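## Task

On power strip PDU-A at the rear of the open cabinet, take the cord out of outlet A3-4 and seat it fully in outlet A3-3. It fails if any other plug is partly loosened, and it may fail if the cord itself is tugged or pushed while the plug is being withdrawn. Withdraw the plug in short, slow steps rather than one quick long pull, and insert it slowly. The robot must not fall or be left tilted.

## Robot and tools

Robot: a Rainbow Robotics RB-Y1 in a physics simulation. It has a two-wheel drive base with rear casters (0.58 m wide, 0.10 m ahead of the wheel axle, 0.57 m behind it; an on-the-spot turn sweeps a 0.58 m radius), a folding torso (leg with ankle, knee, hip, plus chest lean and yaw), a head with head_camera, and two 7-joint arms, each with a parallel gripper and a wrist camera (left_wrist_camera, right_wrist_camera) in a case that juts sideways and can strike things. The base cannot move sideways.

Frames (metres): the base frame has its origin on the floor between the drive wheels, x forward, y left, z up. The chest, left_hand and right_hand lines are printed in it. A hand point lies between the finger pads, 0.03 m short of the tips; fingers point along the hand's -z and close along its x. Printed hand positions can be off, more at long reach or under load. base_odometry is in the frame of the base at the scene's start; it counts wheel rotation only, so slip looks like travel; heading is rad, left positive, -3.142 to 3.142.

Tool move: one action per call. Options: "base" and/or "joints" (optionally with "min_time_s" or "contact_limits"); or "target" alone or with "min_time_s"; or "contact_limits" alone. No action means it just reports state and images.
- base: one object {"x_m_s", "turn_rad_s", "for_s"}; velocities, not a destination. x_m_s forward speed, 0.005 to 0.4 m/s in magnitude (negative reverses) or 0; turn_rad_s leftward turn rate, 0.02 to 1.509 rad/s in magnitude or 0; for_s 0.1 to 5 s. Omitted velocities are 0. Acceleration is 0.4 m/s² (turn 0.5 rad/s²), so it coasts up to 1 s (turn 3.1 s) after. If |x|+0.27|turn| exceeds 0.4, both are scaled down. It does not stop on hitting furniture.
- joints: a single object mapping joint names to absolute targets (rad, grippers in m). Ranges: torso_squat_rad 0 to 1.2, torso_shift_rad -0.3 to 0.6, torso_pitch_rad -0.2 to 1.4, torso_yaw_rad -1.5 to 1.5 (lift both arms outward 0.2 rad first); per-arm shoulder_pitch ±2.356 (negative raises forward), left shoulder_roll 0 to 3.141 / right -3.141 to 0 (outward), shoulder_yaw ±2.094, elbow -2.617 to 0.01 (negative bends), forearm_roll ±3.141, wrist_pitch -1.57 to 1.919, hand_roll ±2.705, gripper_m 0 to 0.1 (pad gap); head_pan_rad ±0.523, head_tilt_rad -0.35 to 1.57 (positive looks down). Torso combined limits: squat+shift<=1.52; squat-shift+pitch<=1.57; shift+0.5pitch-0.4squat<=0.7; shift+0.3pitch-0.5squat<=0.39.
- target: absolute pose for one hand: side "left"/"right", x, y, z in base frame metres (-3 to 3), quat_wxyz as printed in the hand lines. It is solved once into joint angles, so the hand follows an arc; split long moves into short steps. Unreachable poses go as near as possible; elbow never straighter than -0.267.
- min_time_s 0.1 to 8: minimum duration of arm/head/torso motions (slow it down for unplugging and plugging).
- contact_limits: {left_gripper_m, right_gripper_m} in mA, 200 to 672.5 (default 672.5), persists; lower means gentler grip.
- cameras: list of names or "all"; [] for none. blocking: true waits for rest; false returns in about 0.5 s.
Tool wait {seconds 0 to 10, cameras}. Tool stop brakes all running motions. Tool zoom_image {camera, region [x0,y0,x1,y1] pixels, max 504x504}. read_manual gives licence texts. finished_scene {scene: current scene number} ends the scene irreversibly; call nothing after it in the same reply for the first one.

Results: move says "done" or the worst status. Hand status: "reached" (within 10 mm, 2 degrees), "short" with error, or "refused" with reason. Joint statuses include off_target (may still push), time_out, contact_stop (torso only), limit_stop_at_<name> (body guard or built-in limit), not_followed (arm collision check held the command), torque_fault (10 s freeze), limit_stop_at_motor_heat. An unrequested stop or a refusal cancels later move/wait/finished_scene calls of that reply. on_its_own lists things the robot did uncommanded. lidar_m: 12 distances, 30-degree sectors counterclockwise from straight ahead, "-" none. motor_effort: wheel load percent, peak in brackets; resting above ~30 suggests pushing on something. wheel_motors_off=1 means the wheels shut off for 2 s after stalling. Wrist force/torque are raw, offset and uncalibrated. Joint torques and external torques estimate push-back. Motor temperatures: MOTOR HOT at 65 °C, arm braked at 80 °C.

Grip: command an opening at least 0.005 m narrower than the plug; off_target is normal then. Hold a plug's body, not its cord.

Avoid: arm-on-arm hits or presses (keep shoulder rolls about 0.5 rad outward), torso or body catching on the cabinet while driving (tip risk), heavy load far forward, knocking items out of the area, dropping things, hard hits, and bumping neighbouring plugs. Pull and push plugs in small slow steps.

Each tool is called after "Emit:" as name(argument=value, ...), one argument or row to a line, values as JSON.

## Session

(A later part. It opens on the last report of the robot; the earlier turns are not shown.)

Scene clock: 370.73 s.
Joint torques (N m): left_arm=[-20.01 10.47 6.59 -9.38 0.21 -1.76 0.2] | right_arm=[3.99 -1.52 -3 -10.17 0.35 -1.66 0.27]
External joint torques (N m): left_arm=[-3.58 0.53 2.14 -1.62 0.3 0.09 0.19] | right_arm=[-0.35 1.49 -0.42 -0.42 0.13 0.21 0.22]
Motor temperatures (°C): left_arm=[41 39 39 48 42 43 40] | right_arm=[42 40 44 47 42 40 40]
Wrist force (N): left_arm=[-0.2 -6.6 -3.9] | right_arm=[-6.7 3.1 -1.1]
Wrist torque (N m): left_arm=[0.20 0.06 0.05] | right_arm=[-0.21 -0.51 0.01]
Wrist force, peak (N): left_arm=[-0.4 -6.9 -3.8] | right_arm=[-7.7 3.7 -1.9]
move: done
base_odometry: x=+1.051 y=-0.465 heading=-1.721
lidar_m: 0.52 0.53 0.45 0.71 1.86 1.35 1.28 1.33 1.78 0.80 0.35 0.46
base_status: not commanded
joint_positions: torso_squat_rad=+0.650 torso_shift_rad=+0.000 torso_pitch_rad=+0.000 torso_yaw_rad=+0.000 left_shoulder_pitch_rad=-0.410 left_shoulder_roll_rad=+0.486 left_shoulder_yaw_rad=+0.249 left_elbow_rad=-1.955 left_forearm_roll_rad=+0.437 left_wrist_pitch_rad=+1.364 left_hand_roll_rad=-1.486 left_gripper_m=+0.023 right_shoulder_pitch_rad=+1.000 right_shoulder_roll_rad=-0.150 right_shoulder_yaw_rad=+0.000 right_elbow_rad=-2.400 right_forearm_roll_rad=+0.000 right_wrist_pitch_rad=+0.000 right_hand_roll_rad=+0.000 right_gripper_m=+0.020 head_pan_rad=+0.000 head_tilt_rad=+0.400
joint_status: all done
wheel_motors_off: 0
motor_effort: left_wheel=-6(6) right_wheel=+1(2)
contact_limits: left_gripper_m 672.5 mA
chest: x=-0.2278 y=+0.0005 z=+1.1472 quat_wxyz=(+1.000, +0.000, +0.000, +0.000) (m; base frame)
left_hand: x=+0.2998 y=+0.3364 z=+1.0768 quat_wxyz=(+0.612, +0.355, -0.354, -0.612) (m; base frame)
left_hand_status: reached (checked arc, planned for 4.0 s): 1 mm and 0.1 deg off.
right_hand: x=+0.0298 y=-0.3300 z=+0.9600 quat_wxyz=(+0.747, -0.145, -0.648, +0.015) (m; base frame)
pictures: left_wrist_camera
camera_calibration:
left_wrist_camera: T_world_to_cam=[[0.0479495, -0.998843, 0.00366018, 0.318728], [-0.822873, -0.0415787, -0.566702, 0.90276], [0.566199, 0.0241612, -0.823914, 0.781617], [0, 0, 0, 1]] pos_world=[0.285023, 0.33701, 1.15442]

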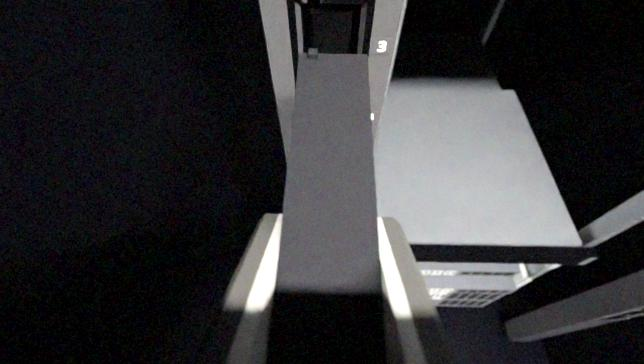

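Emit:
move(
  target={"side":"left","x":0.3178,"y":0.337,"z":1.078,"quat_wxyz":[0.6124,0.3536,-0.3536,-0.6124]},
  min_time_s=4,
  cameras=["left_wrist_camera"],
)

Emit:
zoom_image(
  camera="left_wrist_camera",
  region=[250, 0, 410, 120],
)

Scene clock: 382.13 s.
Joint torques (N m): left_arm=[-21.08 10.82 2.7 -7.67 -0.23 -2.26 -0.26] | right_arm=[3.98 -1.57 -3.12 -10.03 0.28 -1.62 0.28]
External joint torques (N m): left_arm=[-3.65 0.65 -1.73 0.32 -0.16 -0.41 -0.27] | right_arm=[-0.36 1.44 -0.54 -0.28 0.06 0.25 0.23]
Motor temperatures (°C): left_arm=[41 39 39 47 42 43 40] | right_arm=[42 39 44 47 42 40 40]
Wrist force (N): left_arm=[-0.4 -6.8 -3.8] | right_arm=[-7.1 2.5 -1.3]
Wrist torque (N m): left_arm=[0.22 0.06 0.06] | right_arm=[-0.14 -0.51 -0.02]
Wrist force, peak (N): left_arm=[-0.2 -6.9 -3.9] | right_arm=[-7.9 3.3 -1.6]
move: done
base_odometry: x=+1.051 y=-0.465 heading=-1.721
lidar_m: 0.53 0.53 0.45 0.71 1.87 1.34 1.28 1.33 1.78 0.79 0.36 0.46
base_status: not commanded
joint_positions: torso_squat_rad=+0.650 torso_shift_rad=+0.000 torso_pitch_rad=+0.000 torso_yaw_rad=+0.000 left_shoulder_pitch_rad=-0.465 left_shoulder_roll_rad=+0.489 left_shoulder_yaw_rad=+0.236 left_elbow_rad=-1.869 left_forearm_roll_rad=+0.430 left_wrist_pitch_rad=+1.336 left_hand_roll_rad=-1.498 left_gripper_m=+0.023 right_shoulder_pitch_rad=+1.000 right_shoulder_roll_rad=-0.150 right_shoulder_yaw_rad=+0.000 right_elbow_rad=-2.400 right_forearm_roll_rad=+0.000 right_wrist_pitch_rad=+0.000 right_hand_roll_rad=+0.000 right_gripper_m=+0.020 head_pan_rad=+0.000 head_tilt_rad=+0.400
joint_status: all done
wheel_motors_off: 0
motor_effort: left_wheel=-5(6) right_wheel=+1(1)
contact_limits: left_gripper_m 672.5 mA
chest: x=-0.2278 y=+0.0005 z=+1.1472 quat_wxyz=(+1.000, +0.000, +0.000, +0.000) (m; base frame)
left_hand: x=+0.3176 y=+0.3371 z=+1.0779 quat_wxyz=(+0.613, +0.353, -0.354, -0.612) (m; base frame)
left_hand_status: reached (checked arc, planned for 4.0 s): 0 mm and 0.0 deg off.
right_hand: x=+0.0298 y=-0.3300 z=+0.9600 quat_wxyz=(+0.747, -0.145, -0.648, +0.015) (m; base frame)
pictures: left_wrist_camera
camera_calibration:
left_wrist_camera: T_world_to_cam=[[0.0481123, -0.998831, 0.00458594, 0.317629], [-0.824332, -0.0422988, -0.564524, 0.916479], [0.564058, 0.0233802, -0.825404, 0.774893], [0, 0, 0, 1]] pos_world=[0.303117, 0.337907, 1.15552]

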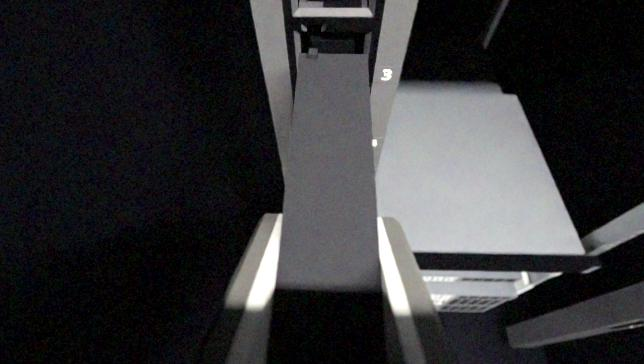

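Scaled by 3.150 from the camera's 644x364 image, which has a finer 1265x715 frame.

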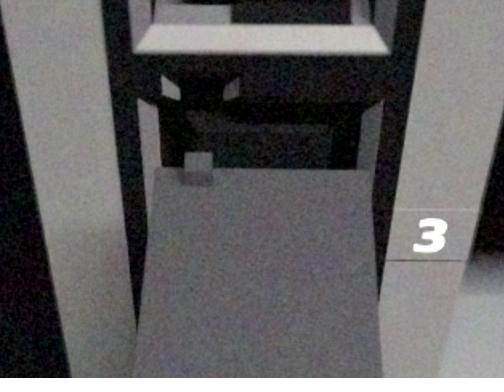

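Emit:
move(
  target={"side":"left","x":0.3225,"y":0.3369,"z":1.0776,"quat_wxyz":[0.6124,0.3536,-0.3536,-0.6124]},
  min_time_s=3.5,
  cameras=[],
)

Emit:
move(
  target={"side":"left","x":0.3275,"y":0.3369,"z":1.0776,"quat_wxyz":[0.6124,0.3536,-0.3536,-0.6124]},
  min_time_s=3.5,
  cameras=["left_wrist_camera"],
)

Emit:
zoom_image(
  camera="left_wrist_camera",
  region=[250, 0, 410, 120],
)

Scene clock: 392.57 s.
Joint torques (N m): left_arm=[-21.43 8.35 2.75 -7.82 -0.21 -2.22 -0.31] | right_arm=[3.94 -1.59 -3.05 -10.04 0.31 -1.54 0.26]
External joint torques (N m): left_arm=[-3.76 -1.87 -1.67 0.25 -0.15 -0.38 -0.32] | right_arm=[-0.41 1.41 -0.47 -0.3 0.09 0.33 0.21]
Motor temperatures (°C): left_arm=[41 39 39 47 42 43 40] | right_arm=[42 39 44 47 42 40 40]
Wrist force (N): left_arm=[-0.1 -6.9 -3.7] | right_arm=[-7.3 3.1 -1.5]
Wrist torque (N m): left_arm=[0.21 0.06 0.07] | right_arm=[-0.19 -0.59 -0.03]
Wrist force, peak (N): left_arm=[-0.2 -7.0 -4.1] | right_arm=[-8.1 3.3 -1.6]
move: done
base_odometry: x=+1.051 y=-0.465 heading=-1.721
lidar_m: 0.52 0.53 0.45 0.70 1.86 1.35 1.27 1.33 1.77 0.81 0.35 0.46
base_status: not commanded
joint_positions: torso_squat_rad=+0.650 torso_shift_rad=+0.000 torso_pitch_rad=+0.000 torso_yaw_rad=+0.000 left_shoulder_pitch_rad=-0.478 left_shoulder_roll_rad=+0.489 left_shoulder_yaw_rad=+0.232 left_elbow_rad=-1.846 left_forearm_roll_rad=+0.426 left_wrist_pitch_rad=+1.326 left_hand_roll_rad=-1.501 left_gripper_m=+0.023 right_shoulder_pitch_rad=+1.000 right_shoulder_roll_rad=-0.150 right_shoulder_yaw_rad=+0.000 right_elbow_rad=-2.400 right_forearm_roll_rad=+0.000 right_wrist_pitch_rad=+0.000 right_hand_roll_rad=+0.000 right_gripper_m=+0.020 head_pan_rad=+0.000 head_tilt_rad=+0.400
joint_status: all done
wheel_motors_off: 0
motor_effort: left_wheel=-6(6) right_wheel=+1(1)
contact_limits: left_gripper_m 672.5 mA
chest: x=-0.2278 y=+0.0005 z=+1.1472 quat_wxyz=(+1.000, +0.000, +0.000, +0.000) (m; base frame)
left_hand: x=+0.3222 y=+0.3372 z=+1.0776 quat_wxyz=(+0.613, +0.354, -0.353, -0.612) (m; base frame)
left_hand_status: reached (checked arc, planned for 3.5 s): 0 mm and 0.0 deg off.
right_hand: x=+0.0298 y=-0.3300 z=+0.9600 quat_wxyz=(+0.747, -0.145, -0.648, +0.015) (m; base frame)
pictures: none
No camera images: "cameras" was empty.

Scene clock: 396.40 s.
Joint torques (N m): left_arm=[-21.6 8.81 2.67 -7.91 -0.16 -2.33 -0.28] | right_arm=[4.05 -1.55 -3.05 -10 0.28 -1.55 0.24]
External joint torques (N m): left_arm=[-3.66 -1.45 -1.74 0.23 -0.11 -0.48 -0.3] | right_arm=[-0.29 1.45 -0.47 -0.25 0.06 0.31 0.19]
Motor temperatures (°C): left_arm=[42 39 39 46 42 43 39] | right_arm=[42 39 44 47 42 40 40]
Wrist force (N): left_arm=[-0.3 -6.5 -4.0] | right_arm=[-7.3 2.5 -1.5]
Wrist torque (N m): left_arm=[0.16 0.04 0.05] | right_arm=[-0.12 -0.53 0.00]
Wrist force, peak (N): left_arm=[-0.4 -7.0 -3.8] | right_arm=[-8.3 2.5 -1.3]
move: done
base_odometry: x=+1.051 y=-0.465 heading=-1.721
lidar_m: 0.53 0.53 0.45 0.70 1.86 1.34 1.28 1.32 1.78 0.80 0.36 0.45
base_status: not commanded
joint_positions: torso_squat_rad=+0.650 torso_shift_rad=+0.000 torso_pitch_rad=+0.000 torso_yaw_rad=+0.000 left_shoulder_pitch_rad=-0.492 left_shoulder_roll_rad=+0.489 left_shoulder_yaw_rad=+0.228 left_elbow_rad=-1.822 left_forearm_roll_rad=+0.424 left_wrist_pitch_rad=+1.316 left_hand_roll_rad=-1.504 left_gripper_m=+0.023 right_shoulder_pitch_rad=+1.000 right_shoulder_roll_rad=-0.150 right_shoulder_yaw_rad=+0.000 right_elbow_rad=-2.400 right_forearm_roll_rad=+0.000 right_wrist_pitch_rad=+0.000 right_hand_roll_rad=+0.000 right_gripper_m=+0.020 head_pan_rad=+0.000 head_tilt_rad=+0.400
joint_status: all done
wheel_motors_off: 0
motor_effort: left_wheel=-6(6) right_wheel=+1(1)
contact_limits: left_gripper_m 672.5 mA
chest: x=-0.2278 y=+0.0005 z=+1.1472 quat_wxyz=(+1.000, +0.000, +0.000, +0.000) (m; base frame)
left_hand: x=+0.3271 y=+0.3372 z=+1.0776 quat_wxyz=(+0.613, +0.354, -0.353, -0.612) (m; base frame)
left_hand_status: reached (checked arc, planned for 3.5 s): 0 mm and 0.0 deg off.
right_hand: x=+0.0298 y=-0.3300 z=+0.9600 quat_wxyz=(+0.747, -0.145, -0.648, +0.015) (m; base frame)
pictures: left_wrist_camera
camera_calibration:
left_wrist_camera: T_world_to_cam=[[0.0483547, -0.998822, 0.00403492, 0.317732], [-0.824276, -0.0421855, -0.564615, 0.92419], [0.56412, 0.0239759, -0.825345, 0.768998], [0, 0, 0, 1]] pos_world=[0.312617, 0.337908, 1.15522]

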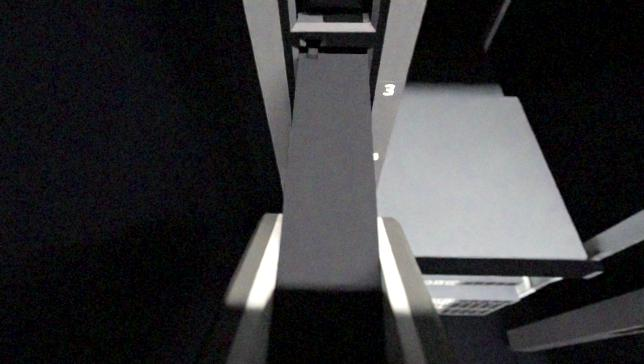

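Scaled by 3.150 from the camera's 644x364 image, which has a finer 1265x715 frame.

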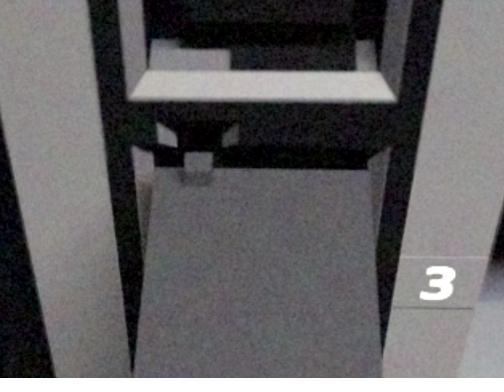

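Emit:
move(
  target={"side":"left","x":0.3315,"y":0.3369,"z":1.0777,"quat_wxyz":[0.6124,0.3536,-0.3536,-0.6124]},
  min_time_s=3.5,
  cameras=[],
)

Emit:
move(
  target={"side":"left","x":0.335,"y":0.3369,"z":1.0778,"quat_wxyz":[0.6124,0.3536,-0.3536,-0.6124]},
  min_time_s=3.5,
  cameras=["left_wrist_camera"],
)

Emit:
zoom_image(
  camera="left_wrist_camera",
  region=[250, 0, 410, 120],
)

Scene clock: 405.40 s.
Joint torques (N m): left_arm=[-22.5 9.47 2.85 -8.28 -0.23 -2.49 -0.3] | right_arm=[4.16 -1.67 -2.77 -9.99 0.3 -1.59 0.3]
External joint torques (N m): left_arm=[-4.34 -0.84 -1.55 -0.08 -0.19 -0.64 -0.31] | right_arm=[-0.18 1.34 -0.2 -0.24 0.07 0.27 0.25]
Motor temperatures (°C): left_arm=[42 39 39 46 42 43 39] | right_arm=[42 39 44 47 42 40 40]
Wrist force (N): left_arm=[-0.3 -7.3 -3.9] | right_arm=[-7.4 2.7 -1.8]
Wrist torque (N m): left_arm=[0.09 0.08 0.05] | right_arm=[-0.17 -0.56 -0.03]
Wrist force, peak (N): left_arm=[-0.7 -7.8 -3.4] | right_arm=[-8.1 2.7 -1.0]
move: done
base_odometry: x=+1.051 y=-0.465 heading=-1.721
lidar_m: 0.52 0.53 0.45 0.70 1.87 1.34 1.28 1.32 1.78 0.81 0.36 0.46
base_status: not commanded
joint_positions: torso_squat_rad=+0.650 torso_shift_rad=+0.000 torso_pitch_rad=+0.000 torso_yaw_rad=+0.000 left_shoulder_pitch_rad=-0.504 left_shoulder_roll_rad=+0.489 left_shoulder_yaw_rad=+0.225 left_elbow_rad=-1.802 left_forearm_roll_rad=+0.422 left_wrist_pitch_rad=+1.308 left_hand_roll_rad=-1.507 left_gripper_m=+0.023 right_shoulder_pitch_rad=+1.000 right_shoulder_roll_rad=-0.150 right_shoulder_yaw_rad=+0.000 right_elbow_rad=-2.400 right_forearm_roll_rad=+0.000 right_wrist_pitch_rad=+0.000 right_hand_roll_rad=+0.000 right_gripper_m=+0.020 head_pan_rad=+0.000 head_tilt_rad=+0.400
joint_status: all done
wheel_motors_off: 0
motor_effort: left_wheel=-6(6) right_wheel=+1(2)
contact_limits: left_gripper_m 672.5 mA
chest: x=-0.2278 y=+0.0005 z=+1.1472 quat_wxyz=(+1.000, +0.000, +0.000, +0.000) (m; base frame)
left_hand: x=+0.3312 y=+0.3372 z=+1.0775 quat_wxyz=(+0.613, +0.354, -0.353, -0.612) (m; base frame)
left_hand_status: reached (checked arc, planned for 3.5 s): 0 mm and 0.0 deg off.
right_hand: x=+0.0298 y=-0.3300 z=+0.9600 quat_wxyz=(+0.747, -0.145, -0.648, +0.015) (m; base frame)
pictures: none
No camera images: "cameras" was empty.

Scene clock: 409.23 s.
Joint torques (N m): left_arm=[-27.33 9.98 2.58 -6.39 -0.82 -5.68 -0.29] | right_arm=[3.89 -1.42 -2.93 -10.08 0.33 -1.58 0.31]
External joint torques (N m): left_arm=[-8.99 -0.36 -1.8 1.85 -0.78 -3.83 -0.3] | right_arm=[-0.44 1.58 -0.36 -0.33 0.11 0.29 0.26]
Motor temperatures (°C): left_arm=[42 39 39 46 42 43 39] | right_arm=[42 39 44 47 42 40 40]
Wrist force (N): left_arm=[1.9 -21.0 22.5] | right_arm=[-7.2 2.2 -1.7]
Wrist torque (N m): left_arm=[-0.11 -0.12 0.01] | right_arm=[-0.14 -0.51 -0.01]
Wrist force, peak (N): left_arm=[2.1 -21.3 22.9] | right_arm=[-8.0 3.5 -1.7]
move: done
base_odometry: x=+1.051 y=-0.465 heading=-1.721
lidar_m: 0.52 0.53 0.45 0.70 1.87 1.35 1.28 1.32 1.77 0.81 0.36 0.46
base_status: not commanded
joint_positions: torso_squat_rad=+0.650 torso_shift_rad=+0.000 torso_pitch_rad=-0.001 torso_yaw_rad=+0.000 left_shoulder_pitch_rad=-0.513 left_shoulder_roll_rad=+0.489 left_shoulder_yaw_rad=+0.222 left_elbow_rad=-1.784 left_forearm_roll_rad=+0.420 left_wrist_pitch_rad=+1.301 left_hand_roll_rad=-1.510 left_gripper_m=+0.023 right_shoulder_pitch_rad=+1.000 right_shoulder_roll_rad=-0.150 right_shoulder_yaw_rad=+0.000 right_elbow_rad=-2.400 right_forearm_roll_rad=+0.000 right_wrist_pitch_rad=+0.000 right_hand_roll_rad=+0.000 right_gripper_m=+0.020 head_pan_rad=+0.000 head_tilt_rad=+0.400
joint_status: all done
wheel_motors_off: 0
motor_effort: left_wheel=+3(6) right_wheel=+1(2)
contact_limits: left_gripper_m 672.5 mA
chest: x=-0.2284 y=+0.0005 z=+1.1472 quat_wxyz=(+1.000, +0.000, +0.000, +0.000) (m; base frame)
left_hand: x=+0.3339 y=+0.3374 z=+1.0774 quat_wxyz=(+0.613, +0.353, -0.353, -0.612) (m; base frame)
left_hand_status: reached (checked arc, planned for 3.5 s): 1 mm and 0.1 deg off.
right_hand: x=+0.0295 y=-0.3300 z=+0.9601 quat_wxyz=(+0.747, -0.145, -0.649, +0.015) (m; base frame)
pictures: left_wrist_camera
camera_calibration:
left_wrist_camera: T_world_to_cam=[[0.0486971, -0.998805, 0.00420212, 0.317295], [-0.824836, -0.042587, -0.563766, 0.92908], [0.563271, 0.0239877, -0.825924, 0.766012], [0, 0, 0, 1]] pos_world=[0.319415, 0.338107, 1.15512]

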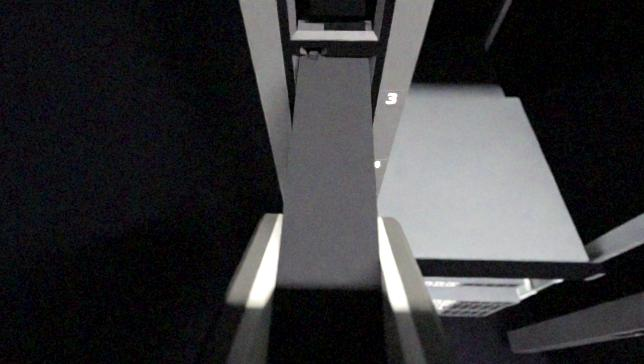

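Scaled by 3.150 from the camera's 644x364 image, which has a finer 1265x715 frame.

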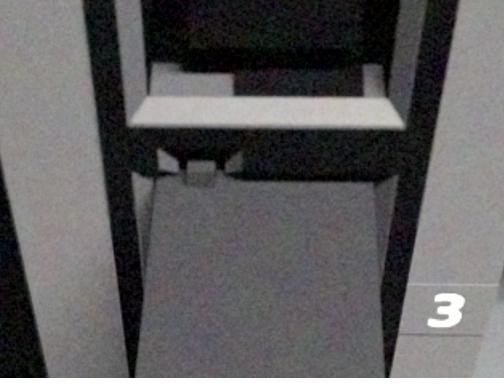

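Emit:
move(
  target={"side":"left","x":0.3385,"y":0.3369,"z":1.0779,"quat_wxyz":[0.6124,0.3536,-0.3536,-0.6124]},
  min_time_s=3.5,
  cameras=["left_wrist_camera"],
)

Emit:
zoom_image(
  camera="left_wrist_camera",
  region=[250, 0, 410, 120],
)

Scene clock: 417.23 s.
Joint torques (N m): left_arm=[-27.16 8.87 2.28 -7.42 -0.41 -5.15 -0.34] | right_arm=[4.32 -1.54 -2.93 -10.09 0.27 -1.62 0.29]
External joint torques (N m): left_arm=[-8.6 -1.52 -2.09 0.89 -0.38 -3.3 -0.35] | right_arm=[-0.01 1.46 -0.35 -0.34 0.05 0.24 0.24]
Motor temperatures (°C): left_arm=[42 39 39 46 42 43 39] | right_arm=[42 39 44 47 42 40 40]
Wrist force (N): left_arm=[0.0 -18.5 16.2] | right_arm=[-6.9 3.5 -1.6]
Wrist torque (N m): left_arm=[-0.06 -0.01 0.04] | right_arm=[-0.24 -0.45 -0.04]
Wrist force, peak (N): left_arm=[1.7 -23.7 30.6] | right_arm=[-7.6 3.3 -2.4]
move: done
base_odometry: x=+1.051 y=-0.465 heading=-1.721
lidar_m: 0.53 0.53 0.45 0.69 1.86 1.34 1.28 1.33 1.79 0.81 0.36 0.46
base_status: not commanded
joint_positions: torso_squat_rad=+0.650 torso_shift_rad=+0.000 torso_pitch_rad=-0.001 torso_yaw_rad=+0.000 left_shoulder_pitch_rad=-0.525 left_shoulder_roll_rad=+0.489 left_shoulder_yaw_rad=+0.219 left_elbow_rad=-1.763 left_forearm_roll_rad=+0.418 left_wrist_pitch_rad=+1.293 left_hand_roll_rad=-1.513 left_gripper_m=+0.023 right_shoulder_pitch_rad=+1.000 right_shoulder_roll_rad=-0.150 right_shoulder_yaw_rad=+0.000 right_elbow_rad=-2.400 right_forearm_roll_rad=+0.000 right_wrist_pitch_rad=+0.000 right_hand_roll_rad=+0.000 right_gripper_m=+0.020 head_pan_rad=+0.000 head_tilt_rad=+0.400
joint_status: all done
wheel_motors_off: 0
motor_effort: left_wheel=+6(7) right_wheel=+3(3)
contact_limits: left_gripper_m 672.5 mA
chest: x=-0.2285 y=+0.0005 z=+1.1471 quat_wxyz=(+1.000, +0.000, +0.000, +0.000) (m; base frame)
left_hand: x=+0.3377 y=+0.3375 z=+1.0773 quat_wxyz=(+0.613, +0.353, -0.353, -0.612) (m; base frame)
left_hand_status: reached (checked arc, planned for 3.5 s): 1 mm and 0.1 deg off.
right_hand: x=+0.0295 y=-0.3300 z=+0.9602 quat_wxyz=(+0.747, -0.145, -0.649, +0.015) (m; base frame)
pictures: left_wrist_camera
camera_calibration:
left_wrist_camera: T_world_to_cam=[[0.0488059, -0.9988, 0.00401037, 0.31729], [-0.825082, -0.0425794, -0.563406, 0.931902], [0.562901, 0.0241887, -0.82617, 0.76407], [0, 0, 0, 1]] pos_world=[0.323314, 0.338108, 1.15502]

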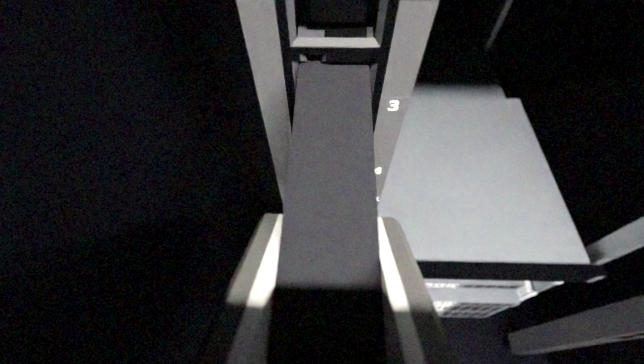

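Scaled by 3.150 from the camera's 644x364 image, which has a finer 1265x715 frame.

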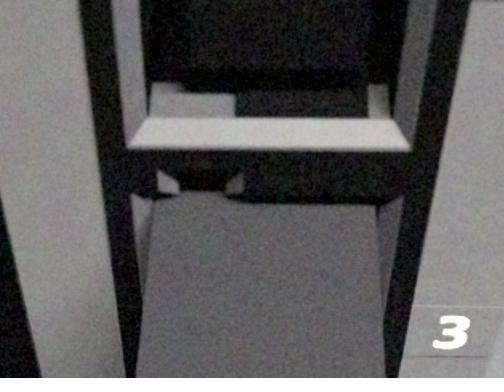

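Emit:
move(
  target={"side":"left","x":0.342,"y":0.3368,"z":1.0779,"quat_wxyz":[0.6124,0.3536,-0.3536,-0.6124]},
  min_time_s=3.5,
  cameras=[],
)

Emit:
move(
  target={"side":"left","x":0.3455,"y":0.3368,"z":1.0779,"quat_wxyz":[0.6124,0.3536,-0.3536,-0.6124]},
  min_time_s=3.5,
  cameras=["left_wrist_camera"],
)

Emit:
zoom_image(
  camera="left_wrist_camera",
  region=[250, 0, 410, 120],
)

Scene clock: 428.77 s.
Joint torques (N m): left_arm=[-26.98 8.28 2.16 -7.23 -0.38 -5.08 -0.29] | right_arm=[3.99 -1.6 -3 -10.06 0.33 -1.61 0.33]
External joint torques (N m): left_arm=[-8.22 -2.14 -2.2 1.14 -0.35 -3.23 -0.3] | right_arm=[-0.34 1.4 -0.42 -0.32 0.11 0.26 0.28]
Motor temperatures (°C): left_arm=[42 39 39 46 42 44 39] | right_arm=[42 39 44 47 42 40 40]
Wrist force (N): left_arm=[0.4 -18.6 17.4] | right_arm=[-7.5 2.3 -0.7]
Wrist torque (N m): left_arm=[-0.04 0.06 0.05] | right_arm=[-0.08 -0.60 0.00]
Wrist force, peak (N): left_arm=[0.5 -20.3 20.4] | right_arm=[-8.3 2.6 -1.4]
move: done
base_odometry: x=+1.051 y=-0.465 heading=-1.721
lidar_m: 0.52 0.53 0.44 0.71 1.86 1.35 1.28 1.32 1.79 0.81 0.36 0.46
base_status: not commanded
joint_positions: torso_squat_rad=+0.650 torso_shift_rad=+0.000 torso_pitch_rad=-0.001 torso_yaw_rad=+0.000 left_shoulder_pitch_rad=-0.536 left_shoulder_roll_rad=+0.488 left_shoulder_yaw_rad=+0.216 left_elbow_rad=-1.744 left_forearm_roll_rad=+0.416 left_wrist_pitch_rad=+1.285 left_hand_roll_rad=-1.516 left_gripper_m=+0.023 right_shoulder_pitch_rad=+1.000 right_shoulder_roll_rad=-0.150 right_shoulder_yaw_rad=+0.000 right_elbow_rad=-2.400 right_forearm_roll_rad=+0.000 right_wrist_pitch_rad=+0.000 right_hand_roll_rad=+0.000 right_gripper_m=+0.020 head_pan_rad=+0.000 head_tilt_rad=+0.400
joint_status: all done
wheel_motors_off: 0
motor_effort: left_wheel=+6(7) right_wheel=+3(3)
contact_limits: left_gripper_m 672.5 mA
chest: x=-0.2285 y=+0.0005 z=+1.1471 quat_wxyz=(+1.000, +0.000, +0.000, +0.000) (m; base frame)
left_hand: x=+0.3414 y=+0.3374 z=+1.0773 quat_wxyz=(+0.613, +0.353, -0.353, -0.612) (m; base frame)
left_hand_status: reached (checked arc, planned for 3.5 s): 1 mm and 0.1 deg off.
right_hand: x=+0.0295 y=-0.3300 z=+0.9602 quat_wxyz=(+0.747, -0.145, -0.649, +0.015) (m; base frame)
pictures: none
No camera images: "cameras" was empty.

Scene clock: 432.60 s.
Joint torques (N m): left_arm=[-27.45 8.36 1.91 -6.92 -0.49 -5.27 -0.42] | right_arm=[3.99 -1.76 -2.95 -10.05 0.42 -1.72 0.27]
External joint torques (N m): left_arm=[-8.5 -2.1 -2.44 1.49 -0.46 -3.42 -0.43] | right_arm=[-0.34 1.24 -0.38 -0.3 0.19 0.14 0.22]
Motor temperatures (°C): left_arm=[42 39 39 46 42 44 39] | right_arm=[42 39 44 47 42 40 40]
Wrist force (N): left_arm=[0.7 -19.1 20.5] | right_arm=[-6.6 2.5 -1.5]
Wrist torque (N m): left_arm=[-0.08 0.10 0.05] | right_arm=[-0.13 -0.44 -0.05]
Wrist force, peak (N): left_arm=[-0.2 -21.0 19.9] | right_arm=[-8.1 2.4 -1.7]
move: done
base_odometry: x=+1.051 y=-0.465 heading=-1.721
lidar_m: 0.52 0.53 0.45 0.70 1.85 1.34 1.27 1.32 1.79 0.80 0.36 0.46
base_status: not commanded
joint_positions: torso_squat_rad=+0.650 torso_shift_rad=+0.000 torso_pitch_rad=-0.001 torso_yaw_rad=+0.000 left_shoulder_pitch_rad=-0.546 left_shoulder_roll_rad=+0.488 left_shoulder_yaw_rad=+0.214 left_elbow_rad=-1.726 left_forearm_roll_rad=+0.415 left_wrist_pitch_rad=+1.277 left_hand_roll_rad=-1.519 left_gripper_m=+0.023 right_shoulder_pitch_rad=+1.000 right_shoulder_roll_rad=-0.150 right_shoulder_yaw_rad=+0.000 right_elbow_rad=-2.400 right_forearm_roll_rad=+0.000 right_wrist_pitch_rad=+0.000 right_hand_roll_rad=+0.000 right_gripper_m=+0.020 head_pan_rad=+0.000 head_tilt_rad=+0.400
joint_status: all done
wheel_motors_off: 0
motor_effort: left_wheel=+6(7) right_wheel=+3(3)
contact_limits: left_gripper_m 672.5 mA
chest: x=-0.2285 y=+0.0005 z=+1.1471 quat_wxyz=(+1.000, +0.000, +0.000, +0.000) (m; base frame)
left_hand: x=+0.3449 y=+0.3374 z=+1.0773 quat_wxyz=(+0.613, +0.353, -0.353, -0.612) (m; base frame)
left_hand_status: reached (checked arc, planned for 3.5 s): 1 mm and 0.1 deg off.
right_hand: x=+0.0295 y=-0.3300 z=+0.9602 quat_wxyz=(+0.747, -0.145, -0.649, +0.015) (m; base frame)
pictures: left_wrist_camera
camera_calibration:
left_wrist_camera: T_world_to_cam=[[0.0487761, -0.998802, 0.00387226, 0.31711], [-0.825085, -0.042477, -0.56341, 0.937757], [0.5629, 0.024286, -0.826168, 0.7599], [0, 0, 0, 1]] pos_world=[0.330514, 0.338108, 1.15492]

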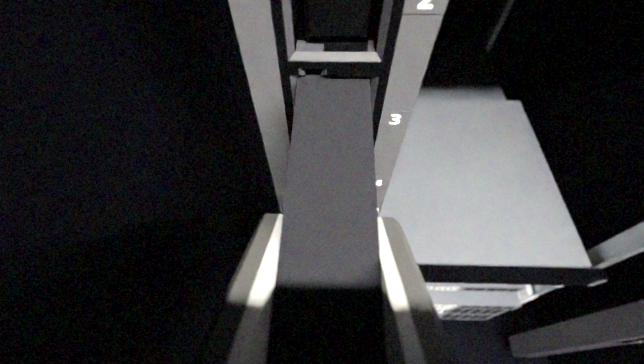

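Scaled by 3.150 from the camera's 644x364 image, which has a finer 1265x715 frame.

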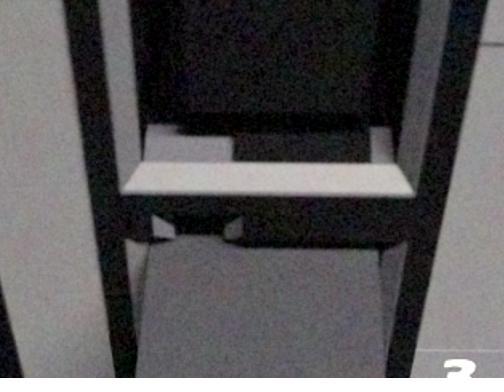

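Emit:
move(
  target={"side":"left","x":0.349,"y":0.3368,"z":1.0779,"quat_wxyz":[0.6124,0.3536,-0.3536,-0.6124]},
  min_time_s=3.5,
  cameras=["left_wrist_camera"],
)

Emit:
move(
  target={"side":"left","x":0.352,"y":0.3368,"z":1.0779,"quat_wxyz":[0.6124,0.3536,-0.3536,-0.6124]},
  min_time_s=3.5,
  cameras=["left_wrist_camera"],
)

Emit:
zoom_image(
  camera="left_wrist_camera",
  region=[250, 0, 410, 120],
)

Scene clock: 441.40 s.
Joint torques (N m): left_arm=[-27.07 8.33 2.04 -7.27 -0.25 -4.98 -0.36] | right_arm=[3.87 -1.47 -2.98 -10.1 0.35 -1.59 0.22]
External joint torques (N m): left_arm=[-7.93 -2.17 -2.29 1.2 -0.23 -3.13 -0.38] | right_arm=[-0.46 1.53 -0.41 -0.35 0.12 0.27 0.17]
Motor temperatures (°C): left_arm=[43 39 39 46 42 44 39] | right_arm=[42 39 44 47 42 40 40]
Wrist force (N): left_arm=[0.3 -17.3 17.2] | right_arm=[-7.3 2.7 -0.9]
Wrist torque (N m): left_arm=[-0.12 0.15 0.07] | right_arm=[-0.16 -0.57 0.04]
Wrist force, peak (N): left_arm=[0.9 -20.0 21.7] | right_arm=[-8.3 2.7 -1.5]
move: done
base_odometry: x=+1.051 y=-0.465 heading=-1.721
lidar_m: 0.52 0.53 0.46 0.69 1.85 1.34 1.28 1.33 1.79 0.81 0.35 0.46
base_status: not commanded
joint_positions: torso_squat_rad=+0.650 torso_shift_rad=+0.000 torso_pitch_rad=-0.001 torso_yaw_rad=+0.000 left_shoulder_pitch_rad=-0.557 left_shoulder_roll_rad=+0.488 left_shoulder_yaw_rad=+0.211 left_elbow_rad=-1.708 left_forearm_roll_rad=+0.413 left_wrist_pitch_rad=+1.269 left_hand_roll_rad=-1.522 left_gripper_m=+0.023 right_shoulder_pitch_rad=+1.000 right_shoulder_roll_rad=-0.150 right_shoulder_yaw_rad=+0.000 right_elbow_rad=-2.400 right_forearm_roll_rad=+0.000 right_wrist_pitch_rad=+0.000 right_hand_roll_rad=+0.000 right_gripper_m=+0.020 head_pan_rad=+0.000 head_tilt_rad=+0.400
joint_status: all done
wheel_motors_off: 0
motor_effort: left_wheel=+6(7) right_wheel=+3(3)
contact_limits: left_gripper_m 672.5 mA
chest: x=-0.2285 y=+0.0005 z=+1.1471 quat_wxyz=(+1.000, +0.000, +0.000, +0.000) (m; base frame)
left_hand: x=+0.3485 y=+0.3374 z=+1.0774 quat_wxyz=(+0.613, +0.353, -0.353, -0.612) (m; base frame)
left_hand_status: reached (checked arc, planned for 3.5 s): 1 mm and 0.1 deg off.
right_hand: x=+0.0295 y=-0.3300 z=+0.9602 quat_wxyz=(+0.747, -0.145, -0.649, +0.015) (m; base frame)
pictures: left_wrist_camera
camera_calibration:
left_wrist_camera: T_world_to_cam=[[0.0487742, -0.998802, 0.00388277, 0.316927], [-0.82499, -0.0424772, -0.563549, 0.94083], [0.563039, 0.0242834, -0.826074, 0.757857], [0, 0, 0, 1]] pos_world=[0.334014, 0.338108, 1.15502]

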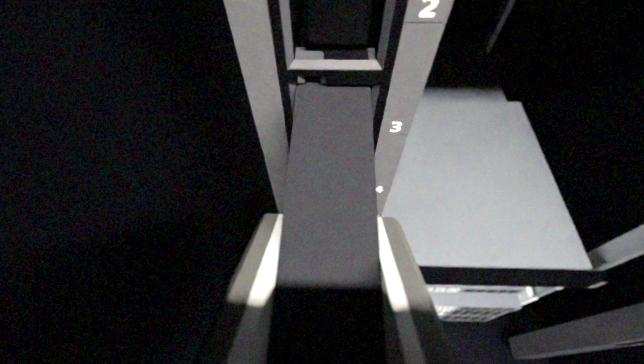

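Scene clock: 445.23 s.
Joint torques (N m): left_arm=[-31.84 8.28 2.38 -3.3 -1.83 -9.3 -0.39] | right_arm=[4.06 -1.68 -3 -10.13 0.32 -1.57 0.33]
External joint torques (N m): left_arm=[-12.55 -2.24 -1.94 5.2 -1.81 -7.45 -0.4] | right_arm=[-0.25 1.32 -0.43 -0.38 0.1 0.29 0.28]
Motor temperatures (°C): left_arm=[43 39 39 45 42 44 39] | right_arm=[42 39 44 47 42 40 40]
Wrist force (N): left_arm=[6.0 -34.9 57.6] | right_arm=[-7.6 3.2 -1.3]
Wrist torque (N m): left_arm=[-0.67 0.02 0.09] | right_arm=[-0.22 -0.58 0.03]
Wrist force, peak (N): left_arm=[6.5 -35.3 57.7] | right_arm=[-8.2 2.3 -1.6]
move: done
base_odometry: x=+1.051 y=-0.464 heading=-1.721
lidar_m: 0.53 0.53 0.46 0.71 1.87 1.33 1.28 1.33 1.78 0.80 0.35 0.46
base_status: not commanded
joint_positions: torso_squat_rad=+0.650 torso_shift_rad=-0.001 torso_pitch_rad=-0.002 torso_yaw_rad=+0.001 left_shoulder_pitch_rad=-0.565 left_shoulder_roll_rad=+0.488 left_shoulder_yaw_rad=+0.209 left_elbow_rad=-1.693 left_forearm_roll_rad=+0.412 left_wrist_pitch_rad=+1.263 left_hand_roll_rad=-1.524 left_gripper_m=+0.023 right_shoulder_pitch_rad=+1.000 right_shoulder_roll_rad=-0.150 right_shoulder_yaw_rad=+0.000 right_elbow_rad=-2.400 right_forearm_roll_rad=+0.000 right_wrist_pitch_rad=+0.000 right_hand_roll_rad=+0.000 right_gripper_m=+0.020 head_pan_rad=+0.000 head_tilt_rad=+0.400
joint_status: all done
wheel_motors_off: 0
motor_effort: left_wheel=+14(14) right_wheel=+3(4)
contact_limits: left_gripper_m 672.5 mA
chest: x=-0.2291 y=+0.0004 z=+1.1471 quat_wxyz=(+1.000, +0.000, -0.001, +0.000) (m; base frame)
left_hand: x=+0.3505 y=+0.3374 z=+1.0774 quat_wxyz=(+0.613, +0.353, -0.353, -0.612) (m; base frame)
left_hand_status: reached (checked arc, planned for 3.5 s): 2 mm and 0.1 deg off.
right_hand: x=+0.0291 y=-0.3300 z=+0.9603 quat_wxyz=(+0.747, -0.145, -0.649, +0.015) (m; base frame)
pictures: left_wrist_camera
camera_calibration:
left_wrist_camera: T_world_to_cam=[[0.0488323, -0.9988, 0.00377718, 0.316926], [-0.825238, -0.0424765, -0.563186, 0.942281], [0.56267, 0.0243846, -0.826322, 0.757135], [0, 0, 0, 1]] pos_world=[0.336113, 0.338108, 1.15512]

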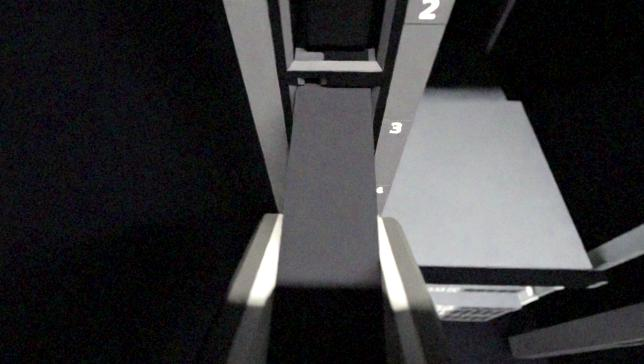

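Scaled by 3.150 from the camera's 644x364 image, which has a finer 1265x715 frame.

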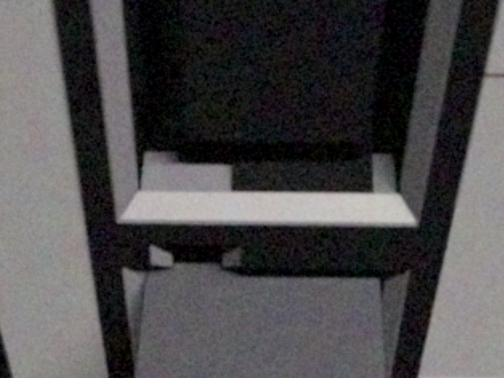

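Emit:
move(
  target={"side":"left","x":0.3545,"y":0.3368,"z":1.0779,"quat_wxyz":[0.6124,0.3536,-0.3536,-0.6124]},
  min_time_s=3.5,
  cameras=["left_wrist_camera"],
)

Emit:
zoom_image(
  camera="left_wrist_camera",
  region=[250, 0, 410, 120],
)

Scene clock: 452.93 s.
Joint torques (N m): left_arm=[-35.33 7.63 1.99 0.22 -2.96 -12.99 -0.42] | right_arm=[3.78 -1.64 -2.67 -9.98 0.3 -1.6 0.32]
External joint torques (N m): left_arm=[-15.87 -2.93 -2.32 8.77 -2.95 -11.14 -0.43] | right_arm=[-0.51 1.35 -0.1 -0.23 0.08 0.26 0.27]
Motor temperatures (°C): left_arm=[43 39 39 45 42 46 39] | right_arm=[42 39 44 47 42 40 40]
Wrist force (N): left_arm=[10.8 -48.8 92.2] | right_arm=[-6.9 2.3 -1.9]
Wrist torque (N m): left_arm=[-1.31 0.00 0.19] | right_arm=[-0.12 -0.50 -0.04]
Wrist force, peak (N): left_arm=[10.5 -48.9 92.9] | right_arm=[-8.3 2.7 -1.2]
move: done
base_odometry: x=+1.051 y=-0.464 heading=-1.720
lidar_m: 0.52 0.52 0.45 0.70 1.87 1.35 1.28 1.33 1.79 0.81 0.36 0.45
base_status: not commanded
joint_positions: torso_squat_rad=+0.650 torso_shift_rad=-0.002 torso_pitch_rad=-0.003 torso_yaw_rad=+0.001 left_shoulder_pitch_rad=-0.573 left_shoulder_roll_rad=+0.488 left_shoulder_yaw_rad=+0.207 left_elbow_rad=-1.676 left_forearm_roll_rad=+0.412 left_wrist_pitch_rad=+1.257 left_hand_roll_rad=-1.527 left_gripper_m=+0.023 right_shoulder_pitch_rad=+1.000 right_shoulder_roll_rad=-0.150 right_shoulder_yaw_rad=+0.000 right_elbow_rad=-2.400 right_forearm_roll_rad=+0.000 right_wrist_pitch_rad=+0.000 right_hand_roll_rad=+0.000 right_gripper_m=+0.020 head_pan_rad=+0.000 head_tilt_rad=+0.400
joint_status: all done
wheel_motors_off: 0
motor_effort: left_wheel=+24(25) right_wheel=+6(7)
contact_limits: left_gripper_m 672.5 mA
chest: x=-0.2298 y=+0.0002 z=+1.1470 quat_wxyz=(+1.000, +0.000, -0.001, +0.000) (m; base frame)
left_hand: x=+0.3525 y=+0.3375 z=+1.0773 quat_wxyz=(+0.613, +0.353, -0.353, -0.613) (m; base frame)
left_hand_status: reached (checked arc, planned for 3.5 s): 2 mm and 0.1 deg off.
right_hand: x=+0.0287 y=-0.3300 z=+0.9605 quat_wxyz=(+0.746, -0.145, -0.650, +0.015) (m; base frame)
pictures: left_wrist_camera
camera_calibration:
left_wrist_camera: T_world_to_cam=[[0.0488594, -0.998799, 0.00352661, 0.317204], [-0.825566, -0.042372, -0.562712, 0.94349], [0.562186, 0.0245823, -0.826646, 0.75634], [0, 0, 0, 1]] pos_world=[0.338212, 0.338209, 1.15502]

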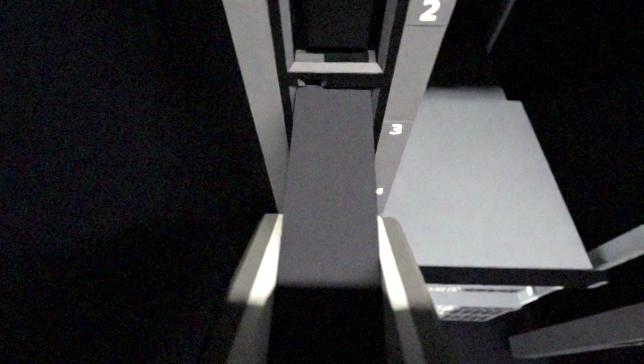

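Scaled by 3.150 from the camera's 644x364 image, which has a finer 1265x715 frame.

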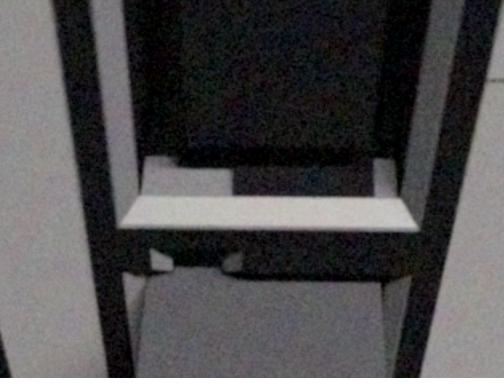

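Emit:
move(
  target={"side":"left","x":0.351,"y":0.3368,"z":1.0779,"quat_wxyz":[0.6124,0.3536,-0.3536,-0.6124]},
  min_time_s=2,
  cameras=[],
)

Emit:
move(
  target={"side":"left","x":0.349,"y":0.3368,"z":1.0779,"quat_wxyz":[0.6124,0.3536,-0.3536,-0.6124]},
  min_time_s=2,
  cameras=["left_wrist_camera"],
)

Scene clock: 460.53 s.
Joint torques (N m): left_arm=[-25.97 6.97 4.52 -5.17 -0.46 -8.05 -0.08] | right_arm=[3.83 -1.47 -3.16 -10.24 0.34 -1.55 0.27]
External joint torques (N m): left_arm=[-6.62 -3.56 0.2 3.35 -0.45 -6.2 -0.1] | right_arm=[-0.48 1.52 -0.59 -0.48 0.12 0.31 0.23]
Motor temperatures (°C): left_arm=[43 39 39 45 42 47 39] | right_arm=[42 39 44 47 42 40 40]
Wrist force (N): left_arm=[3.1 -29.3 54.8] | right_arm=[-7.0 2.4 -1.7]
Wrist torque (N m): left_arm=[-1.07 0.39 0.36] | right_arm=[-0.13 -0.53 -0.03]
Wrist force, peak (N): left_arm=[11.2 -48.9 93.1] | right_arm=[-8.2 3.3 -1.1]
move: done
base_odometry: x=+1.051 y=-0.464 heading=-1.721
lidar_m: 0.53 0.53 0.45 0.70 1.86 1.35 1.28 1.33 1.79 0.80 0.36 0.45
base_status: not commanded
joint_positions: torso_squat_rad=+0.650 torso_shift_rad=-0.001 torso_pitch_rad=-0.002 torso_yaw_rad=+0.001 left_shoulder_pitch_rad=-0.567 left_shoulder_roll_rad=+0.488 left_shoulder_yaw_rad=+0.208 left_elbow_rad=-1.687 left_forearm_roll_rad=+0.412 left_wrist_pitch_rad=+1.261 left_hand_roll_rad=-1.526 left_gripper_m=+0.023 right_shoulder_pitch_rad=+1.000 right_shoulder_roll_rad=-0.150 right_shoulder_yaw_rad=+0.000 right_elbow_rad=-2.400 right_forearm_roll_rad=+0.000 right_wrist_pitch_rad=+0.000 right_hand_roll_rad=+0.000 right_gripper_m=+0.020 head_pan_rad=+0.000 head_tilt_rad=+0.400
joint_status: all done
wheel_motors_off: 0
motor_effort: left_wheel=+22(25) right_wheel=+7(7)
contact_limits: left_gripper_m 672.5 mA
chest: x=-0.2294 y=+0.0002 z=+1.1470 quat_wxyz=(+1.000, +0.000, -0.001, +0.000) (m; base frame)
left_hand: x=+0.3510 y=+0.3371 z=+1.0772 quat_wxyz=(+0.613, +0.353, -0.353, -0.613) (m; base frame)
left_hand_status: reached (checked arc, planned for 2.0 s): 1 mm and 0.1 deg off.
right_hand: x=+0.0290 y=-0.3300 z=+0.9604 quat_wxyz=(+0.746, -0.145, -0.649, +0.015) (m; base frame)
pictures: none
No camera images: "cameras" was empty.

Scene clock: 462.87 s.
Joint torques (N m): left_arm=[-22.13 8.24 3.94 -8.34 0.99 -4.74 -0.07] | right_arm=[3.95 -1.72 -2.88 -10.01 0.25 -1.52 0.23]
External joint torques (N m): left_arm=[-2.92 -2.27 -0.39 0.15 1 -2.89 -0.08] | right_arm=[-0.37 1.28 -0.31 -0.26 0.03 0.34 0.18]
Motor temperatures (°C): left_arm=[43 39 39 45 42 47 39] | right_arm=[42 39 44 47 42 40 40]
Wrist force (N): left_arm=[-1.9 -15.8 22.6] | right_arm=[-7.4 2.8 -1.5]
Wrist torque (N m): left_arm=[-0.59 0.63 0.35] | right_arm=[-0.18 -0.56 0.00]
Wrist force, peak (N): left_arm=[3.6 -29.5 55.0] | right_arm=[-8.0 3.4 -1.3]
move: done
base_odometry: x=+1.051 y=-0.464 heading=-1.721
lidar_m: 0.52 0.52 0.45 0.70 1.87 1.34 1.28 1.31 1.78 0.80 0.35 0.45
base_status: not commanded
joint_positions: torso_squat_rad=+0.650 torso_shift_rad=-0.001 torso_pitch_rad=-0.001 torso_yaw_rad=+0.000 left_shoulder_pitch_rad=-0.561 left_shoulder_roll_rad=+0.488 left_shoulder_yaw_rad=+0.210 left_elbow_rad=-1.700 left_forearm_roll_rad=+0.413 left_wrist_pitch_rad=+1.266 left_hand_roll_rad=-1.523 left_gripper_m=+0.023 right_shoulder_pitch_rad=+1.000 right_shoulder_roll_rad=-0.150 right_shoulder_yaw_rad=+0.000 right_elbow_rad=-2.400 right_forearm_roll_rad=+0.000 right_wrist_pitch_rad=+0.000 right_hand_roll_rad=+0.000 right_gripper_m=+0.020 head_pan_rad=+0.000 head_tilt_rad=+0.400
joint_status: all done
wheel_motors_off: 0
motor_effort: left_wheel=+11(21) right_wheel=+5(7)
contact_limits: left_gripper_m 672.5 mA
chest: x=-0.2287 y=+0.0003 z=+1.1471 quat_wxyz=(+1.000, +0.000, -0.001, +0.000) (m; base frame)
left_hand: x=+0.3496 y=+0.3370 z=+1.0772 quat_wxyz=(+0.613, +0.353, -0.353, -0.613) (m; base frame)
left_hand_status: reached (checked arc, planned for 2.0 s): 1 mm and 0.1 deg off.
right_hand: x=+0.0294 y=-0.3301 z=+0.9602 quat_wxyz=(+0.747, -0.145, -0.649, +0.015) (m; base frame)
pictures: left_wrist_camera
camera_calibration:
left_wrist_camera: T_world_to_cam=[[0.0479666, -0.998843, 0.0034615, 0.317242], [-0.825239, -0.0415817, -0.56325, 0.941183], [0.562743, 0.0241606, -0.826279, 0.757487], [0, 0, 0, 1]] pos_world=[0.335213, 0.33771, 1.15492]

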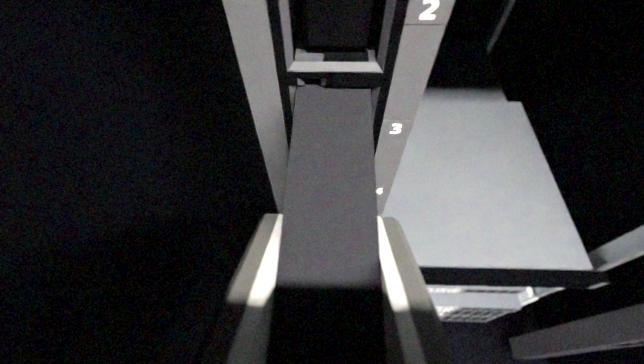

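Emit:
move(
  target={"side":"left","x":0.3477,"y":0.3368,"z":1.0777,"quat_wxyz":[0.6124,0.3536,-0.3536,-0.6124]},
  min_time_s=2,
  cameras=[],
)

Emit:
move(
  joints={"left_gripper_m":0.05},
  cameras=["left_wrist_camera"],
)

Emit:
zoom_image(
  camera="left_wrist_camera",
  region=[250, 0, 410, 120],
)

Scene clock: 468.20 s.
Joint torques (N m): left_arm=[-19.08 8.6 4.11 -11.13 1.81 -2 -0.04] | right_arm=[3.84 -1.85 -3.29 -10.05 0.32 -1.6 0.25]
External joint torques (N m): left_arm=[0.03 -1.89 -0.23 -2.67 1.83 -0.15 -0.05] | right_arm=[-0.5 1.15 -0.71 -0.31 0.09 0.26 0.2]
Motor temperatures (°C): left_arm=[43 39 39 45 42 47 39] | right_arm=[42 39 44 47 42 40 40]
Wrist force (N): left_arm=[-5.4 -4.5 -3.3] | right_arm=[-7.6 2.8 -1.7]
Wrist torque (N m): left_arm=[-0.37 0.70 0.34] | right_arm=[-0.19 -0.61 0.00]
Wrist force, peak (N): left_arm=[-2.2 -15.8 23.2] | right_arm=[-8.4 2.6 -1.3]
move: done
base_odometry: x=+1.051 y=-0.465 heading=-1.721
lidar_m: 0.53 0.52 0.45 0.70 1.87 1.35 1.28 1.32 1.79 0.81 0.35 0.46
base_status: not commanded
joint_positions: torso_squat_rad=+0.650 torso_shift_rad=+0.000 torso_pitch_rad=+0.000 torso_yaw_rad=+0.000 left_shoulder_pitch_rad=-0.555 left_shoulder_roll_rad=+0.488 left_shoulder_yaw_rad=+0.212 left_elbow_rad=-1.710 left_forearm_roll_rad=+0.414 left_wrist_pitch_rad=+1.269 left_hand_roll_rad=-1.522 left_gripper_m=+0.023 right_shoulder_pitch_rad=+1.000 right_shoulder_roll_rad=-0.150 right_shoulder_yaw_rad=+0.000 right_elbow_rad=-2.400 right_forearm_roll_rad=+0.000 right_wrist_pitch_rad=+0.000 right_hand_roll_rad=+0.000 right_gripper_m=+0.020 head_pan_rad=+0.000 head_tilt_rad=+0.400
joint_status: all done
wheel_motors_off: 0
motor_effort: left_wheel=+3(11) right_wheel=+4(5)
contact_limits: left_gripper_m 672.5 mA
chest: x=-0.2282 y=+0.0003 z=+1.1472 quat_wxyz=(+1.000, +0.000, +0.000, +0.000) (m; base frame)
left_hand: x=+0.3484 y=+0.3370 z=+1.0773 quat_wxyz=(+0.613, +0.353, -0.353, -0.612) (m; base frame)
left_hand_status: reached (checked arc, planned for 2.0 s): 1 mm and 0.1 deg off.
right_hand: x=+0.0297 y=-0.3301 z=+0.9600 quat_wxyz=(+0.747, -0.145, -0.649, +0.015) (m; base frame)
pictures: none
No camera images: "cameras" was empty.

Scene clock: 468.97 s.
Joint torques (N m): left_arm=[-19.43 8.65 3.87 -9.66 0.28 -2.03 -0.11] | right_arm=[3.71 -1.64 -2.96 -10.05 0.36 -1.6 0.28]
External joint torques (N m): left_arm=[-0.33 -1.84 -0.47 -1.2 0.3 -0.18 -0.12] | right_arm=[-0.63 1.36 -0.38 -0.31 0.14 0.26 0.23]
Motor temperatures (°C): left_arm=[43 39 39 45 42 46 39] | right_arm=[42 39 44 47 42 40 40]
Wrist force (N): left_arm=[-0.7 -4.8 -2.4] | right_arm=[-7.6 3.0 -2.1]
Wrist torque (N m): left_arm=[0.06 0.00 0.07] | right_arm=[-0.20 -0.61 -0.04]
Wrist force, peak (N): left_arm=[-5.4 -4.8 -3.3] | right_arm=[-8.0 2.9 -1.3]
move: done
base_odometry: x=+1.051 y=-0.465 heading=-1.721
lidar_m: 0.53 0.53 0.44 0.70 1.87 1.34 1.28 1.33 1.78 0.80 0.35 0.46
base_status: not commanded
joint_positions: torso_squat_rad=+0.650 torso_shift_rad=+0.000 torso_pitch_rad=+0.000 torso_yaw_rad=+0.000 left_shoulder_pitch_rad=-0.555 left_shoulder_roll_rad=+0.488 left_shoulder_yaw_rad=+0.212 left_elbow_rad=-1.711 left_forearm_roll_rad=+0.414 left_wrist_pitch_rad=+1.269 left_hand_roll_rad=-1.522 left_gripper_m=+0.050 right_shoulder_pitch_rad=+1.000 right_shoulder_roll_rad=-0.150 right_shoulder_yaw_rad=+0.000 right_elbow_rad=-2.400 right_forearm_roll_rad=+0.000 right_wrist_pitch_rad=+0.000 right_hand_roll_rad=+0.000 right_gripper_m=+0.020 head_pan_rad=+0.000 head_tilt_rad=+0.400
joint_status: all done
wheel_motors_off: 0
motor_effort: left_wheel=+0(3) right_wheel=+2(3)
contact_limits: left_gripper_m 672.5 mA
chest: x=-0.2282 y=+0.0003 z=+1.1472 quat_wxyz=(+1.000, +0.000, +0.000, +0.000) (m; base frame)
left_hand: x=+0.3484 y=+0.3368 z=+1.0775 quat_wxyz=(+0.612, +0.353, -0.353, -0.613) (m; base frame)
right_hand: x=+0.0297 y=-0.3301 z=+0.9600 quat_wxyz=(+0.747, -0.145, -0.649, +0.015) (m; base frame)
pictures: left_wrist_camera
camera_calibration:
left_wrist_camera: T_world_to_cam=[[0.0475519, -0.998861, 0.00396665, 0.316664], [-0.82457, -0.0414952, -0.564236, 0.941102], [0.563758, 0.0235597, -0.825604, 0.75747], [0, 0, 0, 1]] pos_world=[0.333916, 0.337509, 1.15512]

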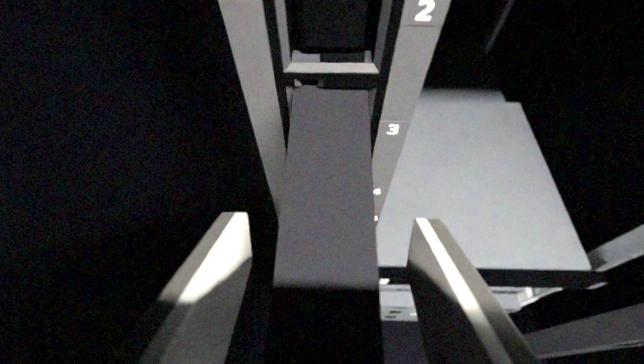

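Scaled by 3.150 from the camera's 644x364 image, which has a finer 1265x715 frame.

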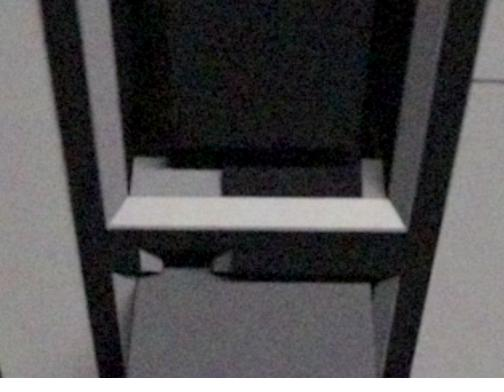

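Emit:
move(
  target={"side":"left","x":0.325,"y":0.3365,"z":1.091,"quat_wxyz":[0.6124,0.3536,-0.3536,-0.6124]},
  min_time_s=4,
  cameras=["left_wrist_camera"],
)

Emit:
zoom_image(
  camera="left_wrist_camera",
  region=[230, 0, 430, 150],
)

Scene clock: 483.27 s.
Joint torques (N m): left_arm=[-16.7 10.84 6.28 -8.99 0.25 -1.56 0.11] | right_arm=[4.13 -1.47 -2.99 -10.03 0.34 -1.64 0.31]
External joint torques (N m): left_arm=[1.35 0.46 1.81 -1.13 0.33 0.29 0.09] | right_arm=[-0.21 1.53 -0.42 -0.29 0.12 0.23 0.26]
Motor temperatures (°C): left_arm=[42 39 39 45 42 45 39] | right_arm=[42 39 44 47 42 40 40]
Wrist force (N): left_arm=[-0.6 -5.2 -2.2] | right_arm=[-7.7 2.3 -1.2]
Wrist torque (N m): left_arm=[0.13 0.01 0.07] | right_arm=[-0.10 -0.61 -0.02]
Wrist force, peak (N): left_arm=[-0.7 -5.8 -2.1] | right_arm=[-7.9 3.3 -1.7]
move: done
base_odometry: x=+1.051 y=-0.465 heading=-1.721
lidar_m: 0.52 0.51 0.46 0.71 1.87 1.35 1.27 1.32 1.77 0.80 0.35 0.46
base_status: not commanded
joint_positions: torso_squat_rad=+0.650 torso_shift_rad=+0.000 torso_pitch_rad=+0.000 torso_yaw_rad=+0.000 left_shoulder_pitch_rad=-0.516 left_shoulder_roll_rad=+0.505 left_shoulder_yaw_rad=+0.231 left_elbow_rad=-1.836 left_forearm_roll_rad=+0.434 left_wrist_pitch_rad=+1.354 left_hand_roll_rad=-1.491 left_gripper_m=+0.050 right_shoulder_pitch_rad=+1.000 right_shoulder_roll_rad=-0.150 right_shoulder_yaw_rad=+0.000 right_elbow_rad=-2.400 right_forearm_roll_rad=+0.000 right_wrist_pitch_rad=+0.000 right_hand_roll_rad=+0.000 right_gripper_m=+0.020 head_pan_rad=+0.000 head_tilt_rad=+0.400
joint_status: all done
wheel_motors_off: 0
motor_effort: left_wheel=+0(1) right_wheel=+3(3)
contact_limits: left_gripper_m 672.5 mA
chest: x=-0.2282 y=+0.0003 z=+1.1472 quat_wxyz=(+1.000, +0.000, +0.000, +0.000) (m; base frame)
left_hand: x=+0.3253 y=+0.3362 z=+1.0913 quat_wxyz=(+0.612, +0.354, -0.354, -0.612) (m; base frame)
left_hand_status: reached (checked arc, planned for 4.0 s): 1 mm and 0.1 deg off.
right_hand: x=+0.0297 y=-0.3301 z=+0.9600 quat_wxyz=(+0.747, -0.145, -0.649, +0.015) (m; base frame)
pictures: left_wrist_camera
camera_calibration:
left_wrist_camera: T_world_to_cam=[[0.0471045, -0.998882, 0.00396815, 0.317258], [-0.823983, -0.0411017, -0.565122, 0.930456], [0.564654, 0.0233501, -0.824998, 0.781038], [0, 0, 0, 1]] pos_world=[0.310719, 0.336909, 1.16892]

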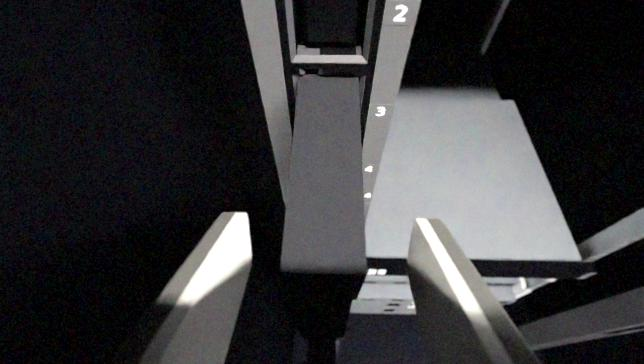

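Scaled by 2.520 from the camera's 644x364 image, which has a finer 1265x715 frame.

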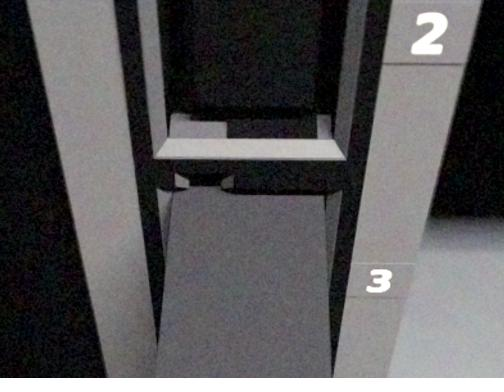

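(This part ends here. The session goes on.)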